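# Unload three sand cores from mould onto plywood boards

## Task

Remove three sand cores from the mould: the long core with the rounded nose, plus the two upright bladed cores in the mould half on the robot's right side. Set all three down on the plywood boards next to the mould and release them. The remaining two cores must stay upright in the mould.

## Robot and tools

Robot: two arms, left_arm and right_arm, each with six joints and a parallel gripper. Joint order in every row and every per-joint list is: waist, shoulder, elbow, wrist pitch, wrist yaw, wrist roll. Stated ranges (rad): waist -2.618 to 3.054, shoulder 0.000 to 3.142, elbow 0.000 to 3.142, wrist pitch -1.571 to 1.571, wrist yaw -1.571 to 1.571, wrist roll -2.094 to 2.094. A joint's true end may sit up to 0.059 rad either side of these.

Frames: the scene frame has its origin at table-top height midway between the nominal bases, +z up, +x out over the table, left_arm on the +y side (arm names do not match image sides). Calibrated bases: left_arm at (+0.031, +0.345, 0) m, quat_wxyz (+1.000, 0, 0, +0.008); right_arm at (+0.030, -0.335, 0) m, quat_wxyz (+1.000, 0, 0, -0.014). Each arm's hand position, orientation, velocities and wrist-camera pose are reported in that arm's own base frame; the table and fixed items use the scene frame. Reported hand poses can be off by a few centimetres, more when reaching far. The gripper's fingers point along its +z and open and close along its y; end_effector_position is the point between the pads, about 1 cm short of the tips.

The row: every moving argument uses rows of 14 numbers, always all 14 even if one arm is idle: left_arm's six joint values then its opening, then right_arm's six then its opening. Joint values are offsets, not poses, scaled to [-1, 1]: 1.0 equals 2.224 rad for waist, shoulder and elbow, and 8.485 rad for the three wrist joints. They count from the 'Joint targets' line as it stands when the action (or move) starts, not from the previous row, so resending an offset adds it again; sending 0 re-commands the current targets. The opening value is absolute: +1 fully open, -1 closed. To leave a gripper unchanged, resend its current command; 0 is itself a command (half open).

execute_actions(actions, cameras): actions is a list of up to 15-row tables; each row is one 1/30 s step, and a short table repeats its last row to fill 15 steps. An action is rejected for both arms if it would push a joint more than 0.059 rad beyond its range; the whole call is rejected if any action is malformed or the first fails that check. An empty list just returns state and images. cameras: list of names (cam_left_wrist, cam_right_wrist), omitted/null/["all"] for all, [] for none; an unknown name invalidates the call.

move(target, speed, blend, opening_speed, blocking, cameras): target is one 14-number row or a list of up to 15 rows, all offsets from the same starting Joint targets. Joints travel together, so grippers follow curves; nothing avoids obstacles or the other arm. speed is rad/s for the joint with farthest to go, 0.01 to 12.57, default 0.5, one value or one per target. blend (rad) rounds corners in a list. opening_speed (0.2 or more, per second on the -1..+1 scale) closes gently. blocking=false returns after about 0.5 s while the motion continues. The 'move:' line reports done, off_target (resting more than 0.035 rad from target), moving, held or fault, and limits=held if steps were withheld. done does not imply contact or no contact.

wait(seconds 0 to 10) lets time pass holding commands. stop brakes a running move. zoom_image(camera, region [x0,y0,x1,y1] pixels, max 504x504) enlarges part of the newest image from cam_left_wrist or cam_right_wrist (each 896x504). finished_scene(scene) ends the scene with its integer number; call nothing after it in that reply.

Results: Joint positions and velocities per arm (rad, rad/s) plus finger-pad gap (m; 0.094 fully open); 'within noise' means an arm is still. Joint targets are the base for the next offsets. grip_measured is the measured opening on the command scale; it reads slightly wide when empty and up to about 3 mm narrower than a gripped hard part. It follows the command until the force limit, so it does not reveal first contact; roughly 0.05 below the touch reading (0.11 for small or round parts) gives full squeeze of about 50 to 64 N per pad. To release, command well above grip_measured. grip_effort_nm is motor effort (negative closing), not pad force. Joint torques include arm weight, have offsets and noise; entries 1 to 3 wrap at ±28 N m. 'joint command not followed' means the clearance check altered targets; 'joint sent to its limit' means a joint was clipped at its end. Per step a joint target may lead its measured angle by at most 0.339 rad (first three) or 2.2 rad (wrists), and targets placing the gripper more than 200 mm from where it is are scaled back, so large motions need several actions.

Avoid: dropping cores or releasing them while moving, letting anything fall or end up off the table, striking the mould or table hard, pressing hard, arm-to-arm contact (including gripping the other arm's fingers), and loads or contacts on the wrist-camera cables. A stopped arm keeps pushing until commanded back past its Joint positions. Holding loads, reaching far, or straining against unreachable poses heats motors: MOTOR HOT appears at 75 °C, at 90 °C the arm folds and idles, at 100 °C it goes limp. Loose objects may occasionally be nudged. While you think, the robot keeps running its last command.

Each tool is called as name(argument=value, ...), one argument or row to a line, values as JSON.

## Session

execute_actions(
  actions=[],
)

Scene clock: 0.00 s.
left_arm: end_effector_position=(+0.3491, -0.0518, +0.2089) grip_measured=+1.000 grip_effort_nm=n/a end_effector_quat_wxyz=(+0.533, -0.007, +0.816, -0.226) | right_arm: end_effector_position=(+0.3047, +0.0784, +0.1820) grip_measured=+1.000 grip_effort_nm=n/a end_effector_quat_wxyz=(+0.477, +0.034, +0.863, +0.162)
Joint positions: left_arm=[0.064 1.008 0.577 0.059 0.429 -0.249 0.094] | right_arm=[0.21 0.845 0.563 -0.234 -0.068 0.329 0.094]
Joint velocities: within noise
Joint torques (N m): no reading
Heat: left arm: 32 °C; right arm: 31 °C.
Joint targets: left_arm=[0.064 1.000 0.586 0.062 0.431 -0.247] | right_arm=[0.210 0.838 0.575 -0.230 -0.068 0.327]
Tool commands: left_gripper/opening=+1.0 right_gripper/opening=+1.0

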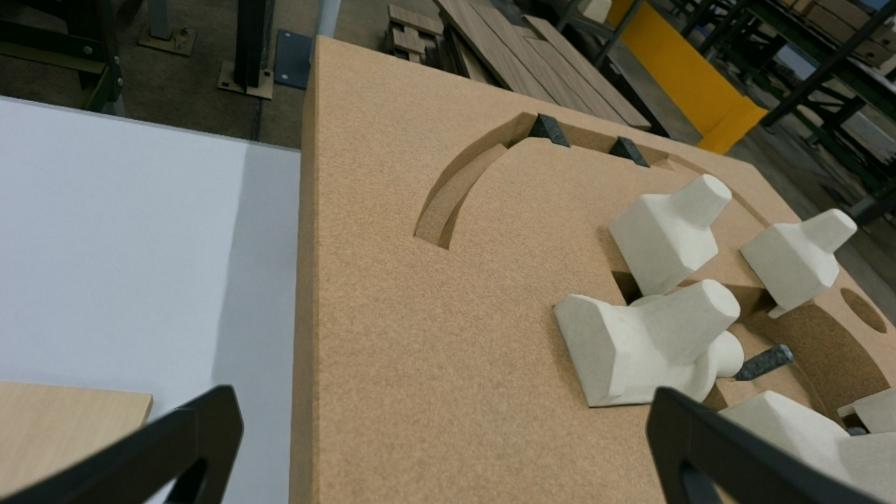

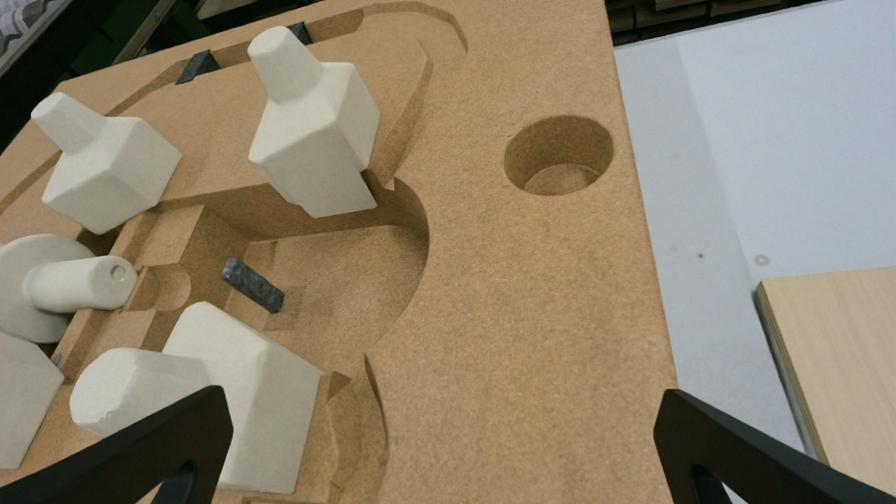

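move(
  target=[
    [0,0.1349,0.366,-0.1061,-0.03,0.015,1,0,0.2077,0.371,-0.0731,0.004,-0.02,1],
    [-0.2783,0.3471,0.7424,-0.18,-0.0508,0.0291,1,0.1066,0.42,0.7473,-0.1456,0.008,-0.0385,1],
  ],
  speed=1.1,
  blend=0.1,
)

Scene clock: 8.13 s.
left_arm: end_effector_position=(+0.3375, -0.2102, +0.3291) grip_measured=+1.000 grip_effort_nm=0.027 end_effector_quat_wxyz=(+0.269, +0.262, +0.923, -0.082) | right_arm: end_effector_position=(+0.3601, +0.1736, +0.3253) grip_measured=+1.000 grip_effort_nm=0.027 end_effector_quat_wxyz=(+0.270, -0.209, +0.938, +0.065)
Joint positions: left_arm=[-0.555 1.757 2.214 -1.457 0.009 -0.006 0.094] | right_arm=[0.443 1.764 2.209 -1.452 -0.007 0.006 0.094]
Joint velocities: within noise
Joint torques (N m): left_arm=[0.01 -5.5 6.15 1.41 -0.07 0.01] | right_arm=[0.21 -5.89 6.95 0.89 0.05 -0.1]
Heat: left arm: 33 °C; right arm: 34 °C.
Joint targets: left_arm=[-0.555 1.772 2.238 -1.465 0.000 0.000] | right_arm=[0.447 1.772 2.237 -1.466 0.000 0.000]
move: done

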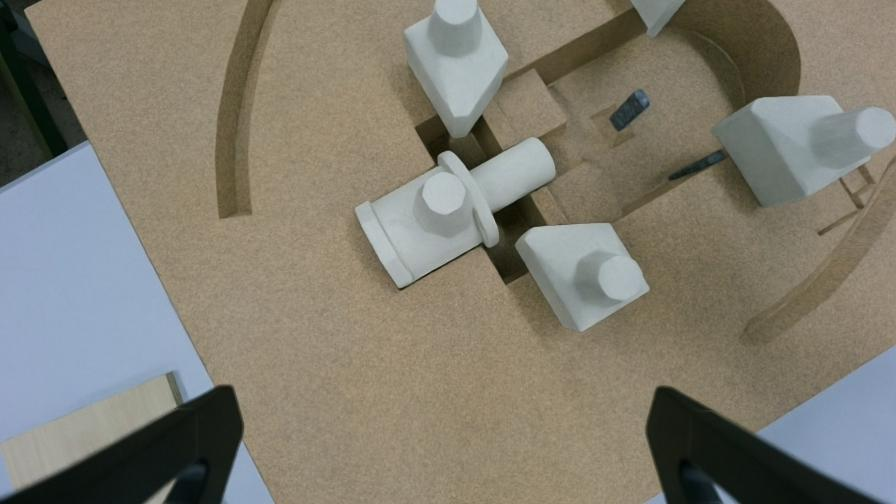

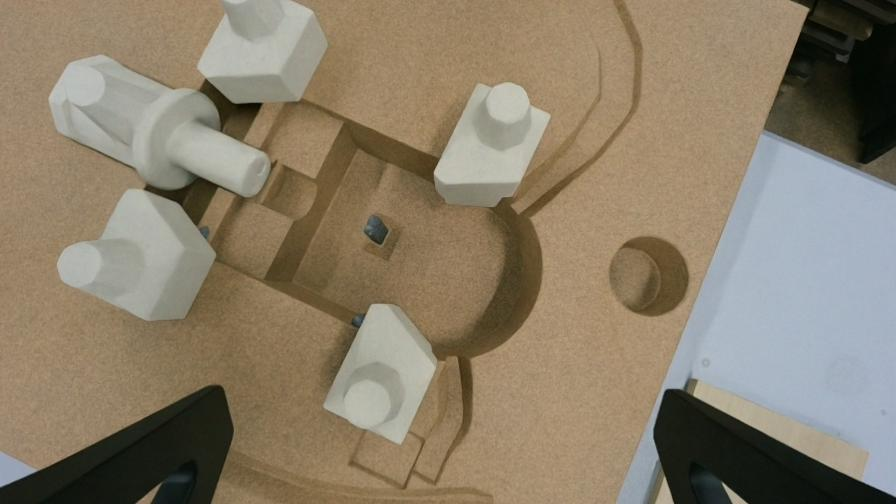

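move(
  target=[0.183,0.1722,-0.107,0.023,0.1067,0.165,1,0.049,-0.1088,-0.2707,0.0237,0,0,1],
  speed=1.0,
)

Scene clock: 46.00 s.
left_arm: end_effector_position=(+0.4171, -0.2006, +0.1833) grip_measured=+1.000 grip_effort_nm=0.032 end_effector_quat_wxyz=(+0.302, +0.651, +0.628, -0.301) | right_arm: end_effector_position=(+0.2951, +0.1829, +0.2301) grip_measured=+1.000 grip_effort_nm=0.027 end_effector_quat_wxyz=(+0.178, -0.264, +0.946, +0.054)
Joint positions: left_arm=[-0.148 2.14 2.005 -1.279 0.87 1.386 0.094] | right_arm=[0.549 1.559 1.645 -1.283 -0.006 0.006 0.094]
Joint velocities: within noise
Joint torques (N m): left_arm=[-0.05 -9.17 4.34 0.82 0.89 0.11] | right_arm=[0.59 -7.83 4.64 0.86 0.05 -0.1]
Heat: left arm: 34 °C; right arm: 35 °C.
Joint targets: left_arm=[-0.148 2.155 2.000 -1.270 0.905 1.400] | right_arm=[0.555 1.530 1.635 -1.265 0.000 0.000]
move: done

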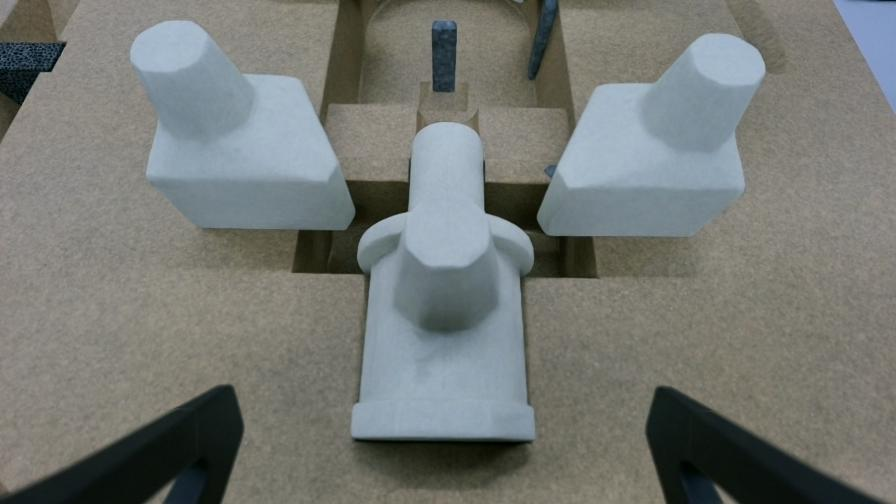

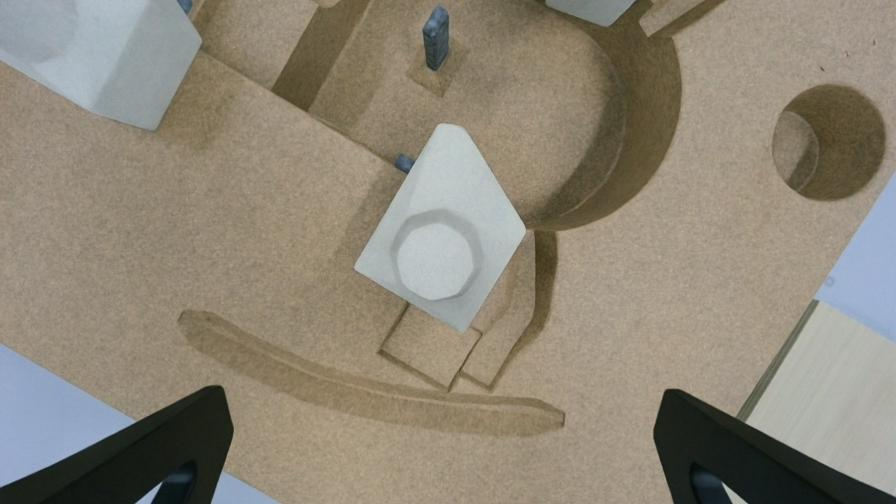

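move(
  target=[
    [-0.0468,0.0067,-0.0697,0.033,-0.0024,-0.0192,1,0.0027,0.0405,-0.1066,0.0354,0,0,1],
    [-0.0468,0.0067,-0.0697,0.033,-0.0024,-0.0192,-0.6,0.0027,0.0405,-0.1066,0.0354,0,0,-0.6],
  ],
  speed=0.35,
  opening_speed=1.0,
)

Scene clock: 53.27 s.
left_arm: end_effector_position=(+0.4173, -0.2464, +0.1459) grip_measured=-0.285 grip_effort_nm=-0.999 end_effector_quat_wxyz=(+0.304, +0.649, +0.625, -0.310) | right_arm: end_effector_position=(+0.3182, +0.2005, +0.1562) grip_measured=-0.323 grip_effort_nm=-1.004 end_effector_quat_wxyz=(+0.178, -0.268, +0.945, +0.055)
Joint positions: left_arm=[-0.248 2.148 1.853 -1.009 0.868 1.236 0.034] | right_arm=[0.556 1.617 1.405 -0.984 -0.006 0.005 0.032]
Joint velocities: within noise
Joint torques (N m): left_arm=[-0.38 -8.84 4.26 1.09 0.72 -0.03] | right_arm=[0.44 -6.05 5.12 0.88 0.05 -0.09]
Heat: left arm: 36 °C; right arm: 35 °C.
Joint targets: left_arm=[-0.252 2.170 1.845 -0.990 0.885 1.237] | right_arm=[0.562 1.620 1.398 -0.964 0.000 0.000]
move: done

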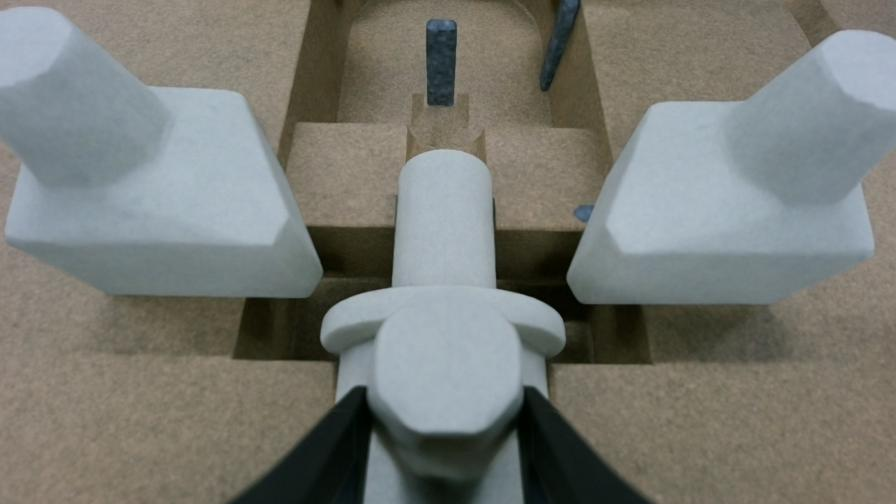

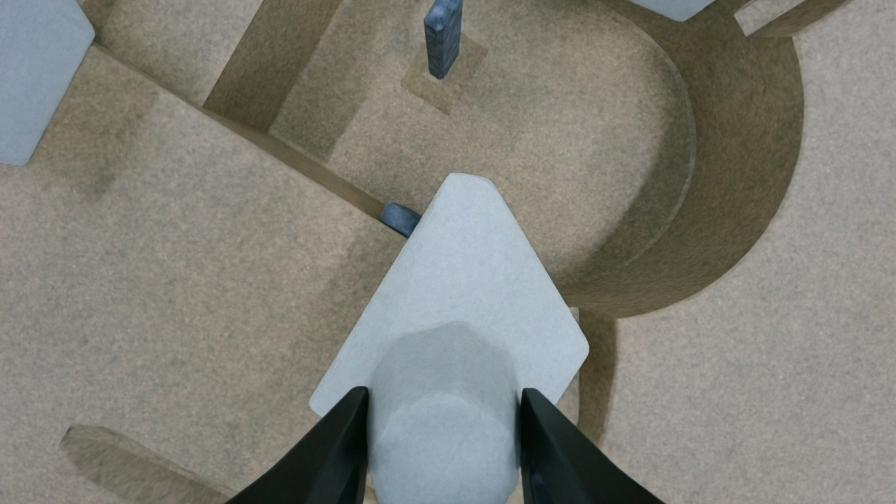

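move(
  target=[
    [0,0,0.063,-0.0141,0,0,-0.6,0,0.0045,0.0719,-0.0141,0,0,-0.6],
    [0,0.009,0.138,-0.0297,0.0059,0,-0.6,0,0.0202,0.1623,-0.0337,0,0,-0.6],
    [0.1574,0.009,0.138,-0.0297,0.0059,0,-0.6,-0.3907,-0.1664,-0.0665,-0.0207,0.0318,0,-0.6],
    [0.4505,-0.4856,-0.5193,0.0813,-0.0336,-0.0883,-0.6,-0.3907,-0.1686,-0.2037,0.0146,0.0318,0,-0.6],
  ],
  speed=[0.3,0.35,0.8,0.8],
  blend=0.06,
)

Scene clock: 77.13 s.
left_arm: end_effector_position=(+0.2822, +0.1354, +0.1290) grip_measured=-0.306 grip_effort_nm=-0.999 end_effector_quat_wxyz=(+0.412, -0.024, +0.911, -0.013) | right_arm: end_effector_position=(+0.2508, -0.1236, +0.1151) grip_measured=-0.323 grip_effort_nm=-1.004 end_effector_quat_wxyz=(+0.147, +0.171, +0.964, -0.143)
Joint positions: left_arm=[0.743 1.138 0.672 -0.409 0.537 0.491 0.033] | right_arm=[-0.305 1.28 0.94 -0.894 0.244 0.004 0.032]
Joint velocities: within noise
Joint torques (N m): left_arm=[0.55 -6.32 6.82 2.8 1.01 -0.1] | right_arm=[-0.21 -6.31 5.96 1.14 0.36 -0.1]
Heat: left arm: 37 °C; right arm: 35 °C.
Joint targets: left_arm=[0.750 1.090 0.690 -0.300 0.600 0.488] | right_arm=[-0.307 1.246 0.945 -0.840 0.270 0.000]
move: off_target (left_arm, right_arm); left_arm: the wrist pitch is farthest, 0.109 rad from its target; right_arm: the wrist pitch is farthest, 0.054 rad from its target

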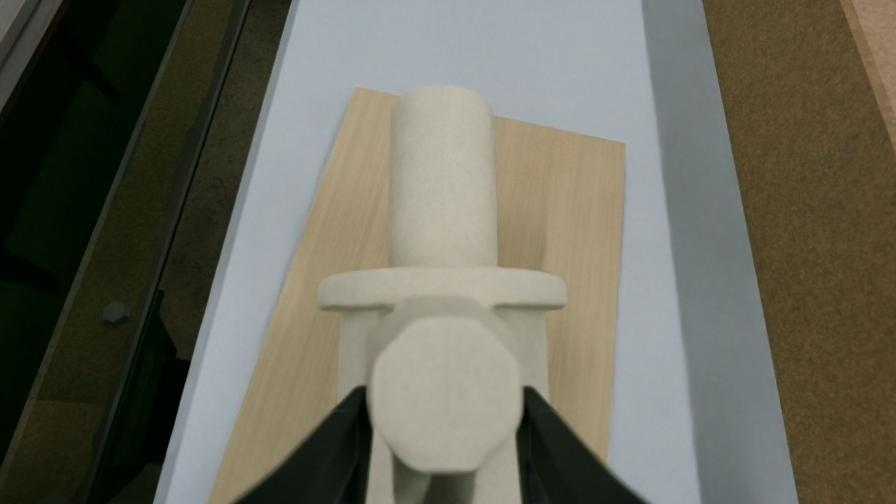

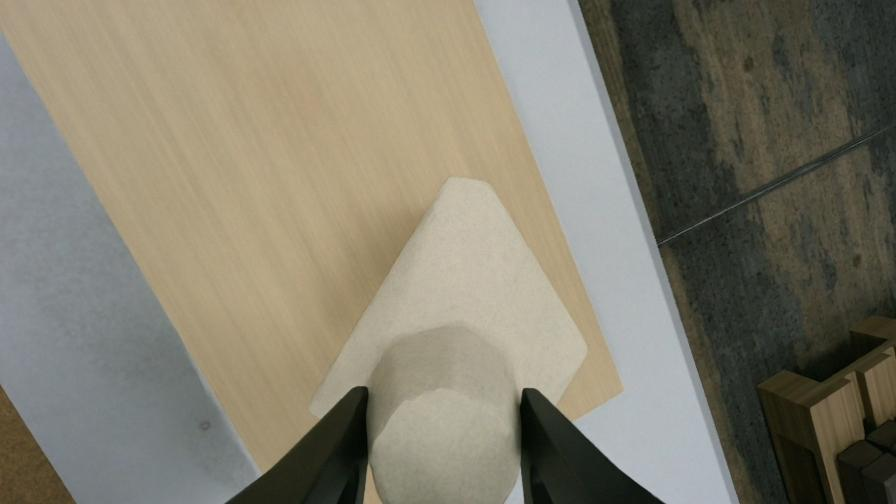

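move(
  target=[0,0.0139,-0.0207,0.0091,0,0,-0.6,0.0157,0,-0.0225,0.0055,0,0,-0.6],
  speed=0.09,
)

Scene clock: 88.60 s.
left_arm: end_effector_position=(+0.2841, +0.1372, +0.1230) grip_measured=-0.306 grip_effort_nm=-0.999 end_effector_quat_wxyz=(+0.423, -0.021, +0.906, -0.005) | right_arm: end_effector_position=(+0.2513, -0.1187, +0.1057) grip_measured=-0.323 grip_effort_nm=-1.009 end_effector_quat_wxyz=(+0.149, +0.160, +0.965, -0.147)
Joint positions: left_arm=[0.743 1.138 0.63 -0.337 0.537 0.49 0.033] | right_arm=[-0.281 1.275 0.897 -0.852 0.255 0.004 0.032]
Joint velocities: within noise
Joint torques (N m): left_arm=[0.5 -3.95 6.52 2.89 1.02 -0.08] | right_arm=[0.73 -5.83 5.44 1.2 0.26 -0.09]
Heat: left arm: 35 °C; right arm: 35 °C.
Joint targets: left_arm=[0.750 1.121 0.643 -0.222 0.600 0.488] | right_arm=[-0.273 1.245 0.895 -0.794 0.270 0.000]
move: off_target (left_arm, right_arm); left_arm: the wrist pitch is farthest, 0.114 rad from its target; right_arm: the wrist pitch is farthest, 0.059 rad from its target

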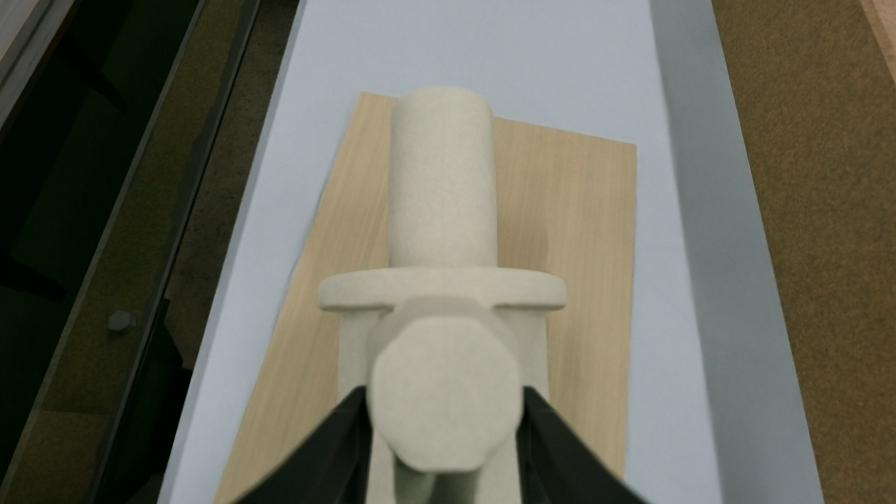

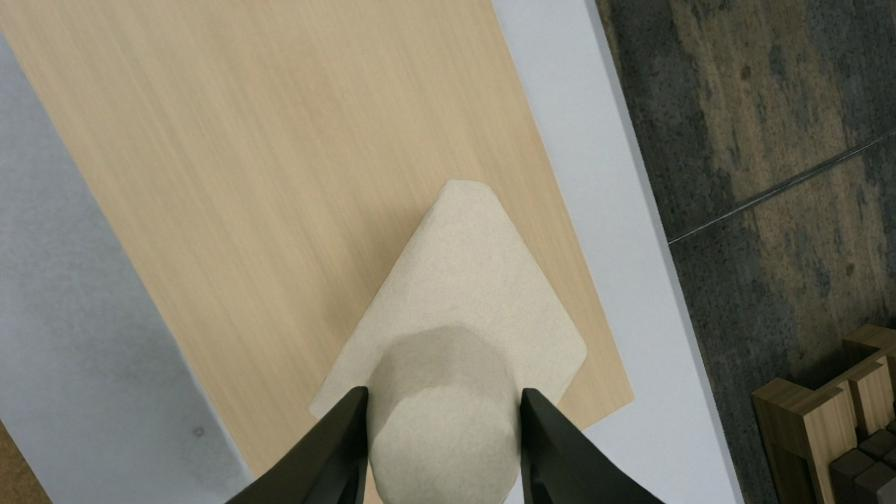

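move(
  target=[0,0.0225,-0.0274,0.0115,0,0,-0.6,0,0.0045,-0.018,0.0045,0,0,-0.6],
  speed=0.1,
)

Scene clock: 92.30 s.
left_arm: end_effector_position=(+0.2929, +0.1386, +0.1171) grip_measured=-0.306 grip_effort_nm=-1.004 end_effector_quat_wxyz=(+0.446, -0.009, +0.895, -0.003) | right_arm: end_effector_position=(+0.2550, -0.1214, +0.1048) grip_measured=-0.323 grip_effort_nm=-1.004 end_effector_quat_wxyz=(+0.163, +0.160, +0.961, -0.156)
Joint positions: left_arm=[0.743 1.169 0.582 -0.209 0.569 0.485 0.033] | right_arm=[-0.277 1.265 0.873 -0.807 0.27 0.002 0.032]
Joint velocities: within noise
Joint torques (N m): left_arm=[0.47 -2.73 5.35 2.6 0.65 -0.01] | right_arm=[0.39 -4.12 4.26 1.14 0.11 -0.06]
Heat: left arm: 36 °C; right arm: 35 °C.
Joint targets: left_arm=[0.750 1.171 0.583 -0.125 0.600 0.488] | right_arm=[-0.273 1.256 0.855 -0.756 0.270 0.000]
move: off_target (left_arm, right_arm); left_arm: the wrist pitch is farthest, 0.084 rad from its target; right_arm: the wrist pitch is farthest, 0.051 rad from its target

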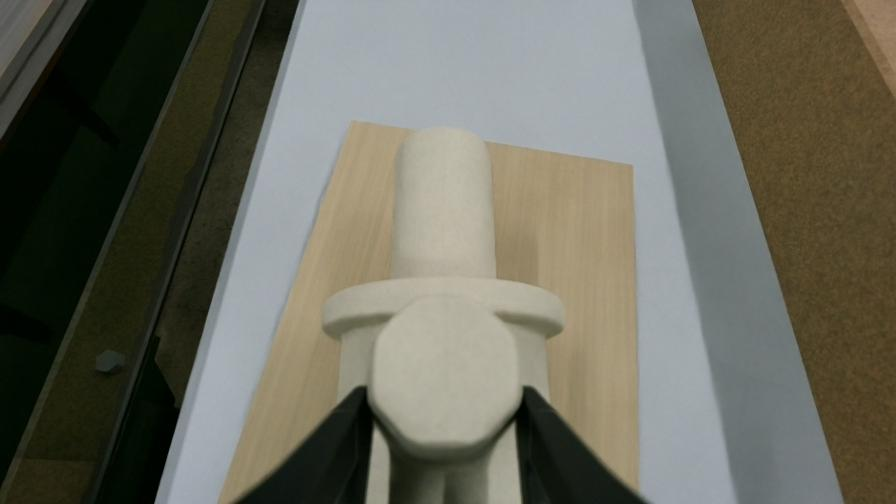

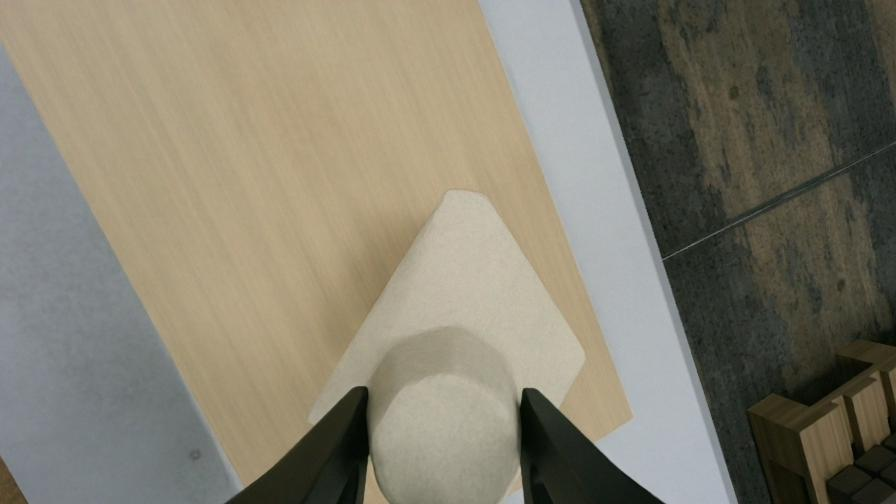

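move(
  target=[0,0.018,-0.0225,0.006,0,0,-0.6,0,0.0,-0.0135,0.0035,0,0,-0.6],
  speed=0.1,
)

Scene clock: 96.10 s.
left_arm: end_effector_position=(+0.2996, +0.1372, +0.1121) grip_measured=-0.306 grip_effort_nm=-1.004 end_effector_quat_wxyz=(+0.466, +0.003, +0.885, -0.007) | right_arm: end_effector_position=(+0.2569, -0.1244, +0.1027) grip_measured=-0.323 grip_effort_nm=-1.004 end_effector_quat_wxyz=(+0.174, +0.161, +0.957, -0.164)
Joint positions: left_arm=[0.743 1.2 0.544 -0.104 0.606 0.484 0.033] | right_arm=[-0.277 1.257 0.847 -0.764 0.284 -0.001 0.032]
Joint velocities: within noise
Joint torques (N m): left_arm=[0.57 -2.25 4.27 2.03 0.21 -0.04] | right_arm=[0.36 -3.43 3.93 1.05 -0.02 -0.05]
Heat: left arm: 36 °C; right arm: 34 °C.
Joint targets: left_arm=[0.750 1.211 0.533 -0.074 0.600 0.488] | right_arm=[-0.273 1.256 0.825 -0.726 0.270 0.000]
move: off_target (right_arm); right_arm: the wrist pitch is farthest, 0.038 rad from its target

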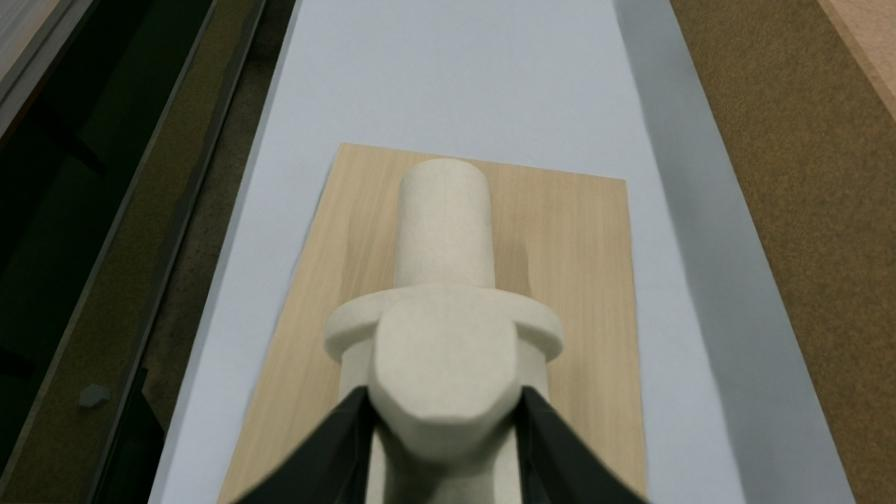

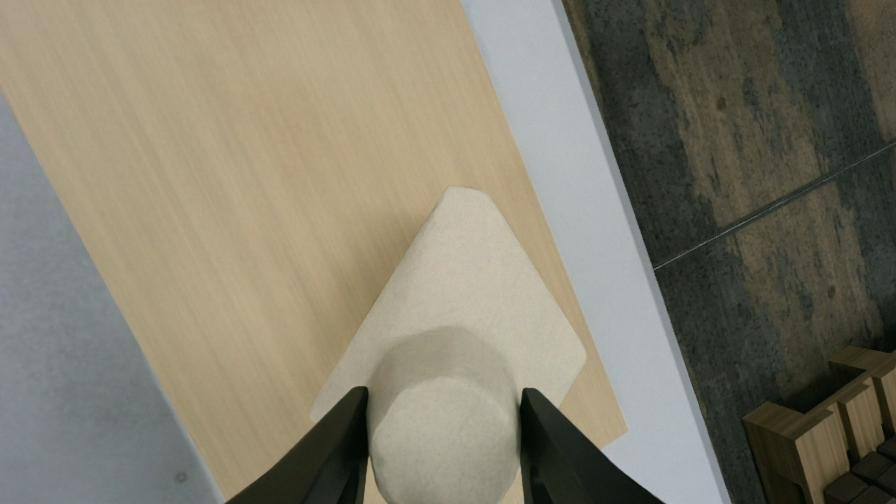

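move(
  target=[
    [0,0.012,0,-0.0045,0,0,-0.6,0,0,0,0,0,0,-0.2],
    [0,0.012,0,-0.0045,0,0,0.6,0,0,0,0,0,0,0.3],
  ],
  speed=0.1,
  opening_speed=0.6,
)

Scene clock: 103.30 s.
left_arm: end_effector_position=(+0.2977, +0.1373, +0.1011) grip_measured=+0.598 grip_effort_nm=0.125 end_effector_quat_wxyz=(+0.451, -0.004, +0.892, -0.016) | right_arm: end_effector_position=(+0.2592, -0.1219, +0.0996) grip_measured=+0.297 grip_effort_nm=0.178 end_effector_quat_wxyz=(+0.179, +0.160, +0.958, -0.156)
Joint positions: left_arm=[0.743 1.23 0.543 -0.113 0.598 0.486 0.075] | right_arm=[-0.277 1.257 0.835 -0.744 0.266 -0.002 0.061]
Joint velocities: within noise
Joint torques (N m): left_arm=[0.55 -2.63 4.29 1.7 0.31 -0.02] | right_arm=[0.35 -3.44 4.89 0.92 0.15 -0.03]
Heat: left arm: 35 °C; right arm: 33 °C.
Joint targets: left_arm=[0.750 1.238 0.532 -0.112 0.600 0.488] | right_arm=[-0.273 1.256 0.825 -0.726 0.270 0.000]
move: done

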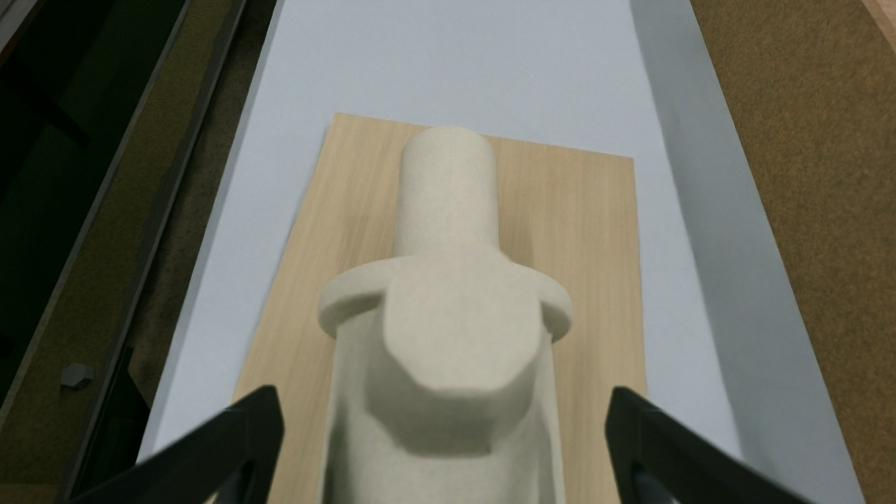

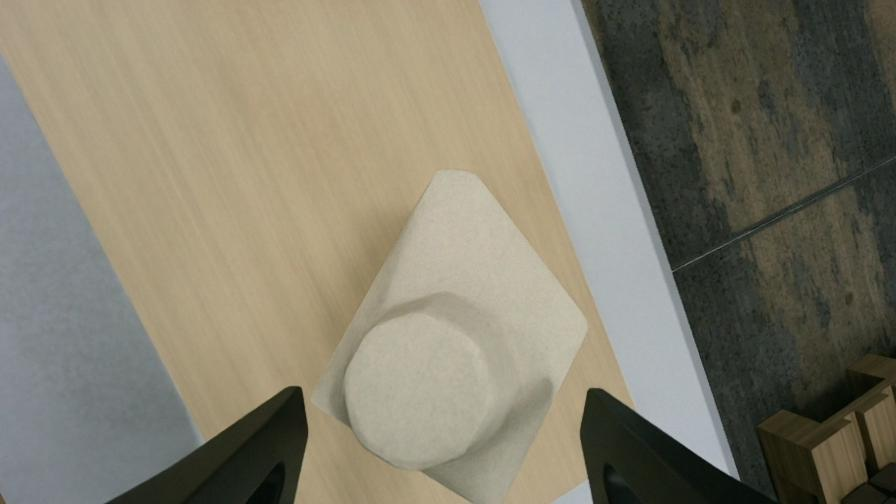

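move(
  target=[
    [0,-0.12,0,0,0,0,1,0.0405,-0.0656,0.1196,-0.0486,0,0,1],
    [0,-0.12,0,0,0,0,1,0.2905,0.2932,0.4744,-0.0152,-0.0318,0,1],
    [0,-0.12,0,0,0,0,1,0.2905,0.3669,0.4744,0.0035,-0.0318,0,1],
    [0,-0.12,0,0,0,0,1,0.2905,0.3669,0.4744,0.0035,-0.0318,0,-0.6],
  ],
  speed=[0.3,0.9,0.35,0.35],
  opening_speed=1.0,
)

Scene clock: 120.53 s.
left_arm: end_effector_position=(+0.2943, +0.1343, +0.1713) grip_measured=+0.998 grip_effort_nm=0.129 end_effector_quat_wxyz=(+0.526, +0.034, +0.848, +0.057) | right_arm: end_effector_position=(+0.5090, +0.2035, +0.1552) grip_measured=-0.243 grip_effort_nm=-0.999 end_effector_quat_wxyz=(+0.309, -0.177, +0.933, +0.058)
Joint positions: left_arm=[0.743 0.987 0.543 -0.116 0.597 0.486 0.094] | right_arm=[0.38 2.071 1.855 -0.715 0.005 0.004 0.036]
Joint velocities: within noise
Joint torques (N m): left_arm=[0.5 -3.04 4.81 1.96 0.26 -0.05] | right_arm=[-0.57 -10.09 7.99 1.22 -0.05 -0.1]
Heat: left arm: 35 °C; right arm: 34 °C.
Joint targets: left_arm=[0.750 0.971 0.532 -0.112 0.600 0.488] | right_arm=[0.374 2.072 1.880 -0.696 0.000 0.000]
move: done

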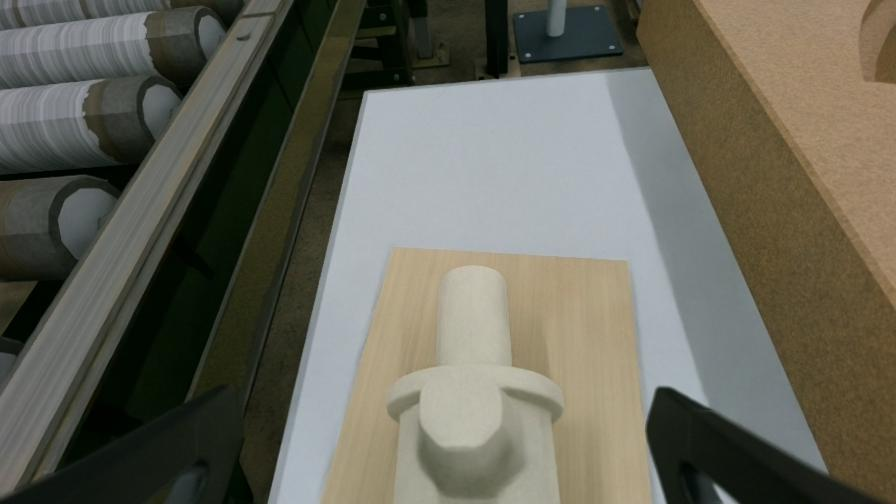

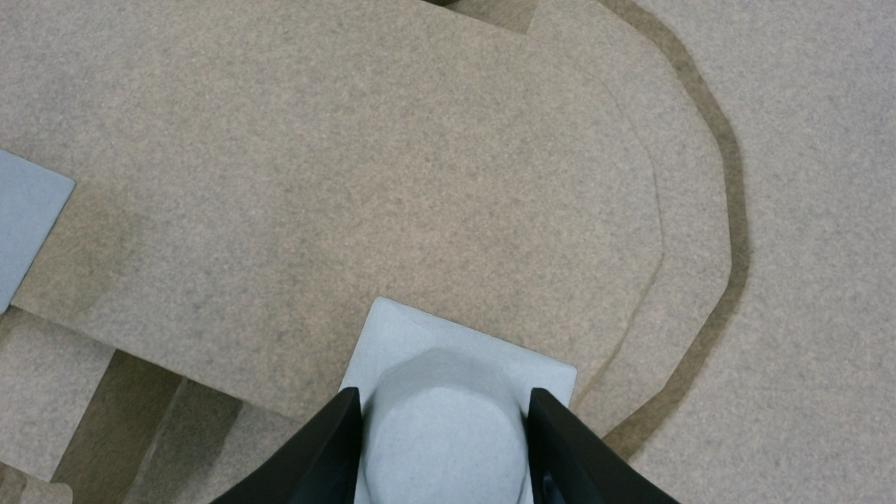

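move(
  target=[
    [0,0,0,0,0,0,1,0,0.0058,0.0755,-0.0147,0,0,-0.6],
    [0,0,0,0,0,0,1,0,0.0209,0.1538,-0.0313,0,0,-0.6],
    [0,0,0,0,0,0,1,0,-0.0351,0.1385,-0.0396,0,0,-0.6],
    [0,0,0,0,0,0,1,-0.317,-0.2302,-0.2023,-0.0064,-0.0094,0,-0.6],
    [0,0,0,0,0,0,1,-0.317,-0.2167,-0.3305,0.0266,-0.0094,0,-0.6],
  ],
  speed=[0.3,0.35,0.5,0.8,0.4],
  blend=0.04,
  cameras=["cam_right_wrist"],
)

Scene clock: 139.23 s.
left_arm: end_effector_position=(+0.2943, +0.1343, +0.1713) grip_measured=+0.998 grip_effort_nm=0.115 end_effector_quat_wxyz=(+0.526, +0.034, +0.848, +0.057) | right_arm: end_effector_position=(+0.3911, -0.1234, +0.1162) grip_measured=-0.248 grip_effort_nm=-1.009 end_effector_quat_wxyz=(+0.284, +0.154, +0.946, -0.015)
Joint positions: left_arm=[0.743 0.987 0.543 -0.116 0.597 0.486 0.094] | right_arm=[-0.337 1.603 1.139 -0.534 -0.067 0.004 0.035]
Joint velocities: within noise
Joint torques (N m): left_arm=[0.57 -3.07 4.83 1.97 0.26 -0.05] | right_arm=[0.5 -7.34 6.26 1.55 -0.16 -0.09]
Heat: left arm: 35 °C; right arm: 39 °C.
Joint targets: left_arm=[0.750 0.971 0.532 -0.112 0.600 0.488] | right_arm=[-0.332 1.590 1.145 -0.470 -0.079 0.000]
move: off_target (right_arm); right_arm: the wrist pitch is farthest, 0.064 rad from its target
Images, in order (width x height): cam_right_wrist 896x504.

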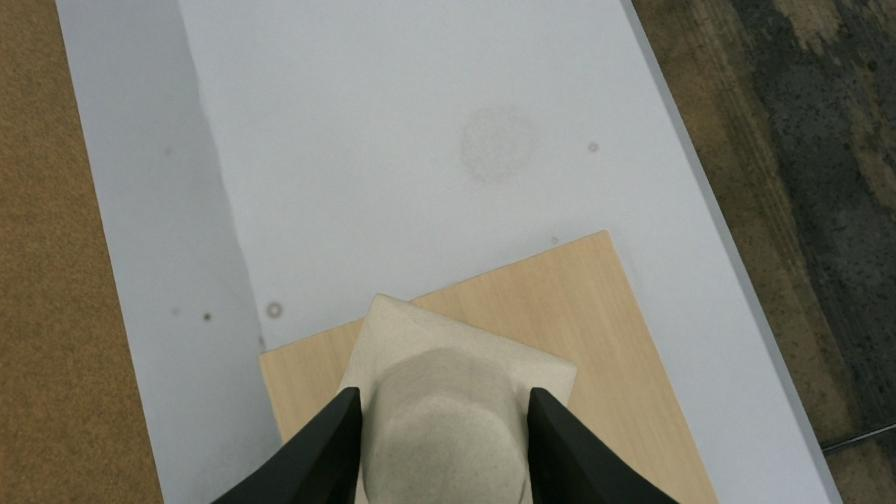

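move(
  target=[0,0,0,0,0,0,1,0,0.036,0,-0.002,0,0,-0.6],
  speed=0.08,
  cameras=["cam_right_wrist"],
)

Scene clock: 144.57 s.
left_arm: end_effector_position=(+0.2943, +0.1343, +0.1713) grip_measured=+0.998 grip_effort_nm=0.125 end_effector_quat_wxyz=(+0.526, +0.034, +0.848, +0.057) | right_arm: end_effector_position=(+0.4018, -0.1263, +0.1028) grip_measured=-0.251 grip_effort_nm=-0.999 end_effector_quat_wxyz=(+0.285, +0.153, +0.946, -0.013)
Joint positions: left_arm=[0.743 0.987 0.543 -0.116 0.597 0.486 0.094] | right_arm=[-0.337 1.656 1.139 -0.479 -0.071 0.004 0.035]
Joint velocities: within noise
Joint torques (N m): left_arm=[0.55 -3.02 4.75 1.95 0.27 -0.04] | right_arm=[0.49 -5.63 6.24 0.89 -0.11 -0.09]
Heat: left arm: 35 °C; right arm: 38 °C.
Joint targets: left_arm=[0.750 0.971 0.532 -0.112 0.600 0.488] | right_arm=[-0.332 1.670 1.145 -0.487 -0.079 0.000]
move: done
Images, in order (width x height): cam_right_wrist 896x504.

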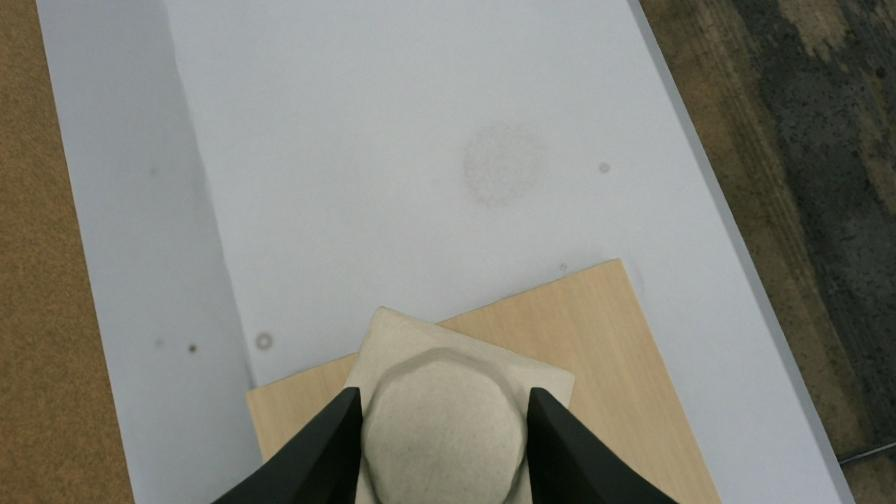

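move(
  target=[
    [0,0,0,0,0,0,1,0,-0.027,0,0,0,0,-0.6],
    [0,0,0,0,0,0,1,0,-0.056,-0.0324,0,0,0,-0.6],
    [0,0,0,0,0,0,1,0,-0.016,-0.0324,0,0,0,-0.6],
  ],
  speed=[0.15,0.15,0.12],
  cameras=["cam_right_wrist"],
)

Scene clock: 154.97 s.
left_arm: end_effector_position=(+0.2943, +0.1343, +0.1713) grip_measured=+0.998 grip_effort_nm=0.125 end_effector_quat_wxyz=(+0.526, +0.034, +0.848, +0.057) | right_arm: end_effector_position=(+0.3933, -0.1231, +0.1011) grip_measured=-0.252 grip_effort_nm=-1.004 end_effector_quat_wxyz=(+0.291, +0.152, +0.944, -0.014)
Joint positions: left_arm=[0.743 0.987 0.543 -0.116 0.597 0.486 0.094] | right_arm=[-0.337 1.616 1.082 -0.45 -0.072 0.004 0.035]
Joint velocities: within noise
Joint torques (N m): left_arm=[0.59 -3 4.81 1.95 0.25 -0.03] | right_arm=[0.5 -5.03 5.11 0.65 -0.1 -0.09]
Heat: left arm: 36 °C; right arm: 36 °C.
Joint targets: left_arm=[0.750 0.971 0.532 -0.112 0.600 0.488] | right_arm=[-0.332 1.634 1.073 -0.487 -0.079 0.000]
move: off_target (right_arm); right_arm: the wrist pitch is farthest, 0.037 rad from its target
Images, in order (width x height): cam_right_wrist 896x504.

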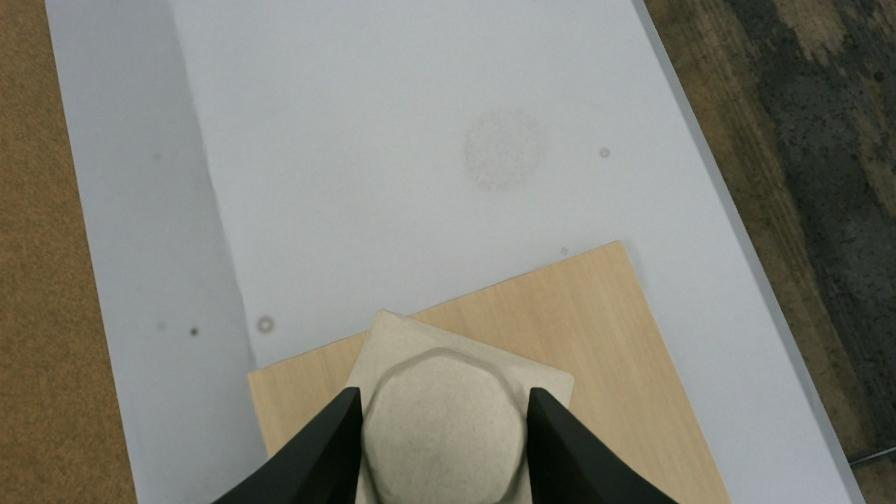

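move(
  target=[
    [0,0,0,0,0,0,1,0,0.016,0,0.003,0,0,-0.6],
    [0,0,0,0,0,0,1,0,0.016,0,0.003,0,0,0.7],
  ],
  speed=0.12,
  opening_speed=0.6,
  cameras=["cam_right_wrist"],
)

Scene clock: 160.73 s.
left_arm: end_effector_position=(+0.2943, +0.1343, +0.1713) grip_measured=+0.998 grip_effort_nm=0.120 end_effector_quat_wxyz=(+0.526, +0.034, +0.848, +0.057) | right_arm: end_effector_position=(+0.3932, -0.1221, +0.0847) grip_measured=+0.697 grip_effort_nm=0.178 end_effector_quat_wxyz=(+0.273, +0.151, +0.950, -0.009)
Joint positions: left_arm=[0.743 0.987 0.543 -0.116 0.597 0.486 0.094] | right_arm=[-0.337 1.659 1.082 -0.446 -0.076 0 0.08]
Joint velocities: within noise
Joint torques (N m): left_arm=[0.54 -3.11 4.78 1.98 0.25 -0.04] | right_arm=[0.42 -5.79 4.94 0.8 -0.08 -0.03]
Heat: left arm: 36 °C; right arm: 35 °C.
Joint targets: left_arm=[0.750 0.971 0.532 -0.112 0.600 0.488] | right_arm=[-0.332 1.670 1.073 -0.462 -0.080 0.000]
move: done
Images, in order (width x height): cam_right_wrist 896x504.

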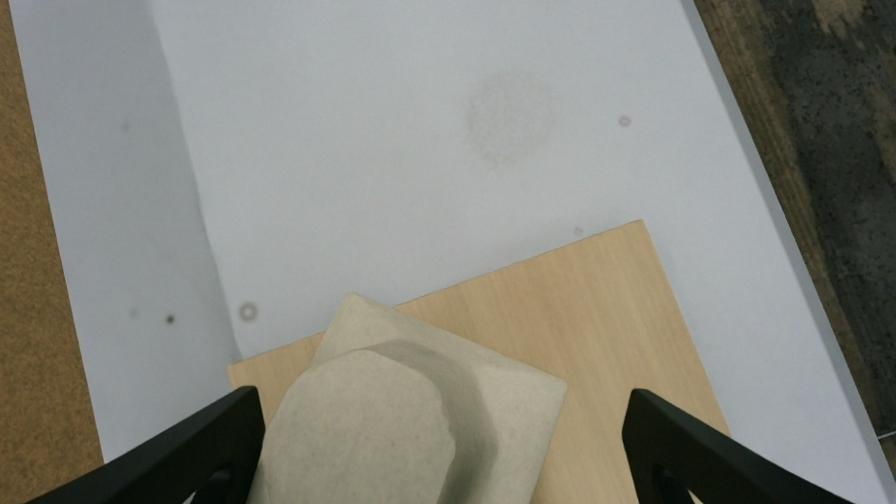

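move(
  target=[0,0,0,0,0,0,1,0,0,0,0,0,0,1],
  opening_speed=0.6,
  cameras=["cam_right_wrist"],
)

Scene clock: 164.23 s.
left_arm: end_effector_position=(+0.2943, +0.1343, +0.1713) grip_measured=+0.998 grip_effort_nm=0.120 end_effector_quat_wxyz=(+0.526, +0.034, +0.848, +0.057) | right_arm: end_effector_position=(+0.3912, -0.1214, +0.0835) grip_measured=+0.997 grip_effort_nm=0.183 end_effector_quat_wxyz=(+0.268, +0.151, +0.951, -0.008)
Joint positions: left_arm=[0.743 0.987 0.543 -0.116 0.597 0.486 0.094] | right_arm=[-0.337 1.659 1.082 -0.456 -0.076 0 0.094]
Joint velocities: within noise
Joint torques (N m): left_arm=[0.54 -3.06 4.68 1.96 0.26 -0.05] | right_arm=[0.43 -5.81 4.93 0.88 -0.07 -0.03]
Heat: left arm: 36 °C; right arm: 35 °C.
Joint targets: left_arm=[0.750 0.971 0.532 -0.112 0.600 0.488] | right_arm=[-0.332 1.670 1.073 -0.462 -0.080 0.000]
move: done
Images, in order (width x height): cam_right_wrist 896x504.

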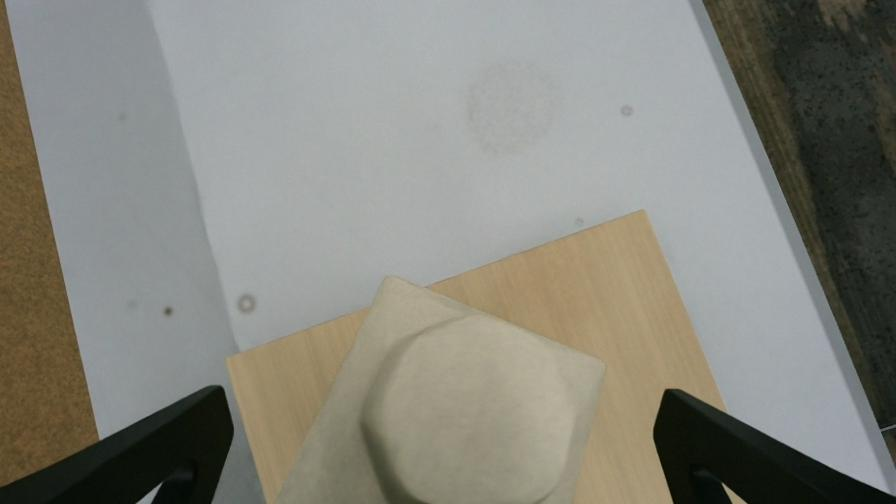

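move(
  target=[0,0,0,0,0,0,1,-0.005,-0.1255,0.0576,-0.048,0,0,1],
  speed=0.3,
)

Scene clock: 168.97 s.
left_arm: end_effector_position=(+0.2943, +0.1343, +0.1713) grip_measured=+0.998 grip_effort_nm=0.125 end_effector_quat_wxyz=(+0.526, +0.034, +0.848, +0.057) | right_arm: end_effector_position=(+0.3293, -0.0997, +0.1568) grip_measured=+0.997 grip_effort_nm=0.178 end_effector_quat_wxyz=(+0.237, +0.154, +0.959, -0.003)
Joint positions: left_arm=[0.743 0.987 0.543 -0.116 0.597 0.486 0.094] | right_arm=[-0.337 1.41 1.171 -0.859 -0.076 0 0.094]
Joint velocities: within noise
Joint torques (N m): left_arm=[0.49 -3.07 4.83 1.98 0.28 -0.04] | right_arm=[-0.54 -6.31 8.16 0.73 -0.08 -0.04]
Heat: left arm: 36 °C; right arm: 35 °C.
Joint targets: left_arm=[0.750 0.971 0.532 -0.112 0.600 0.488] | right_arm=[-0.343 1.391 1.201 -0.869 -0.080 0.000]
move: done

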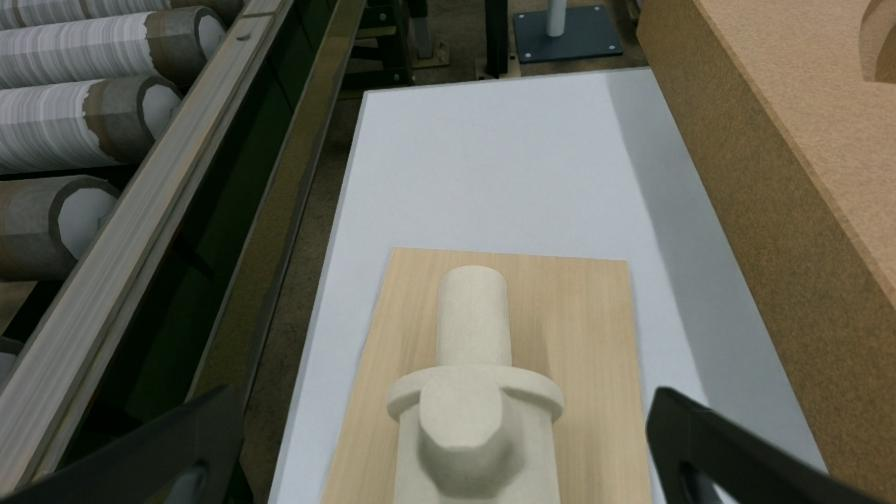

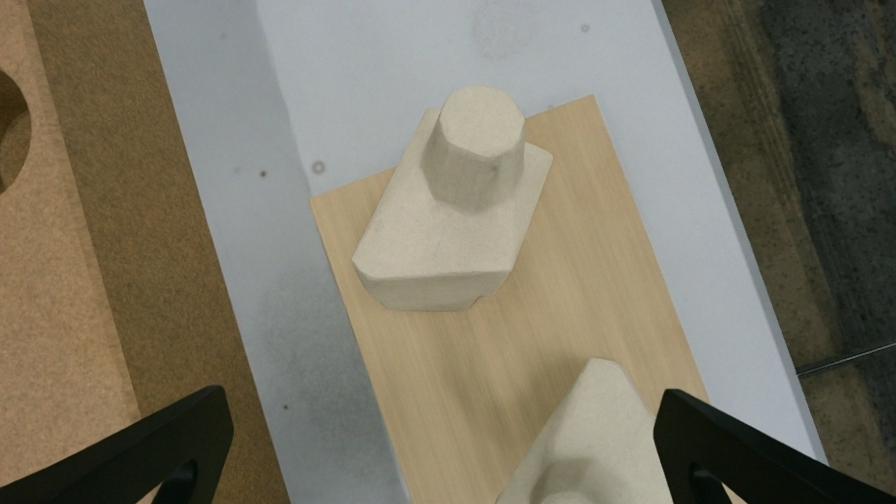

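finished_scene(
  scene=2,
)

The scene is finished: the task was done.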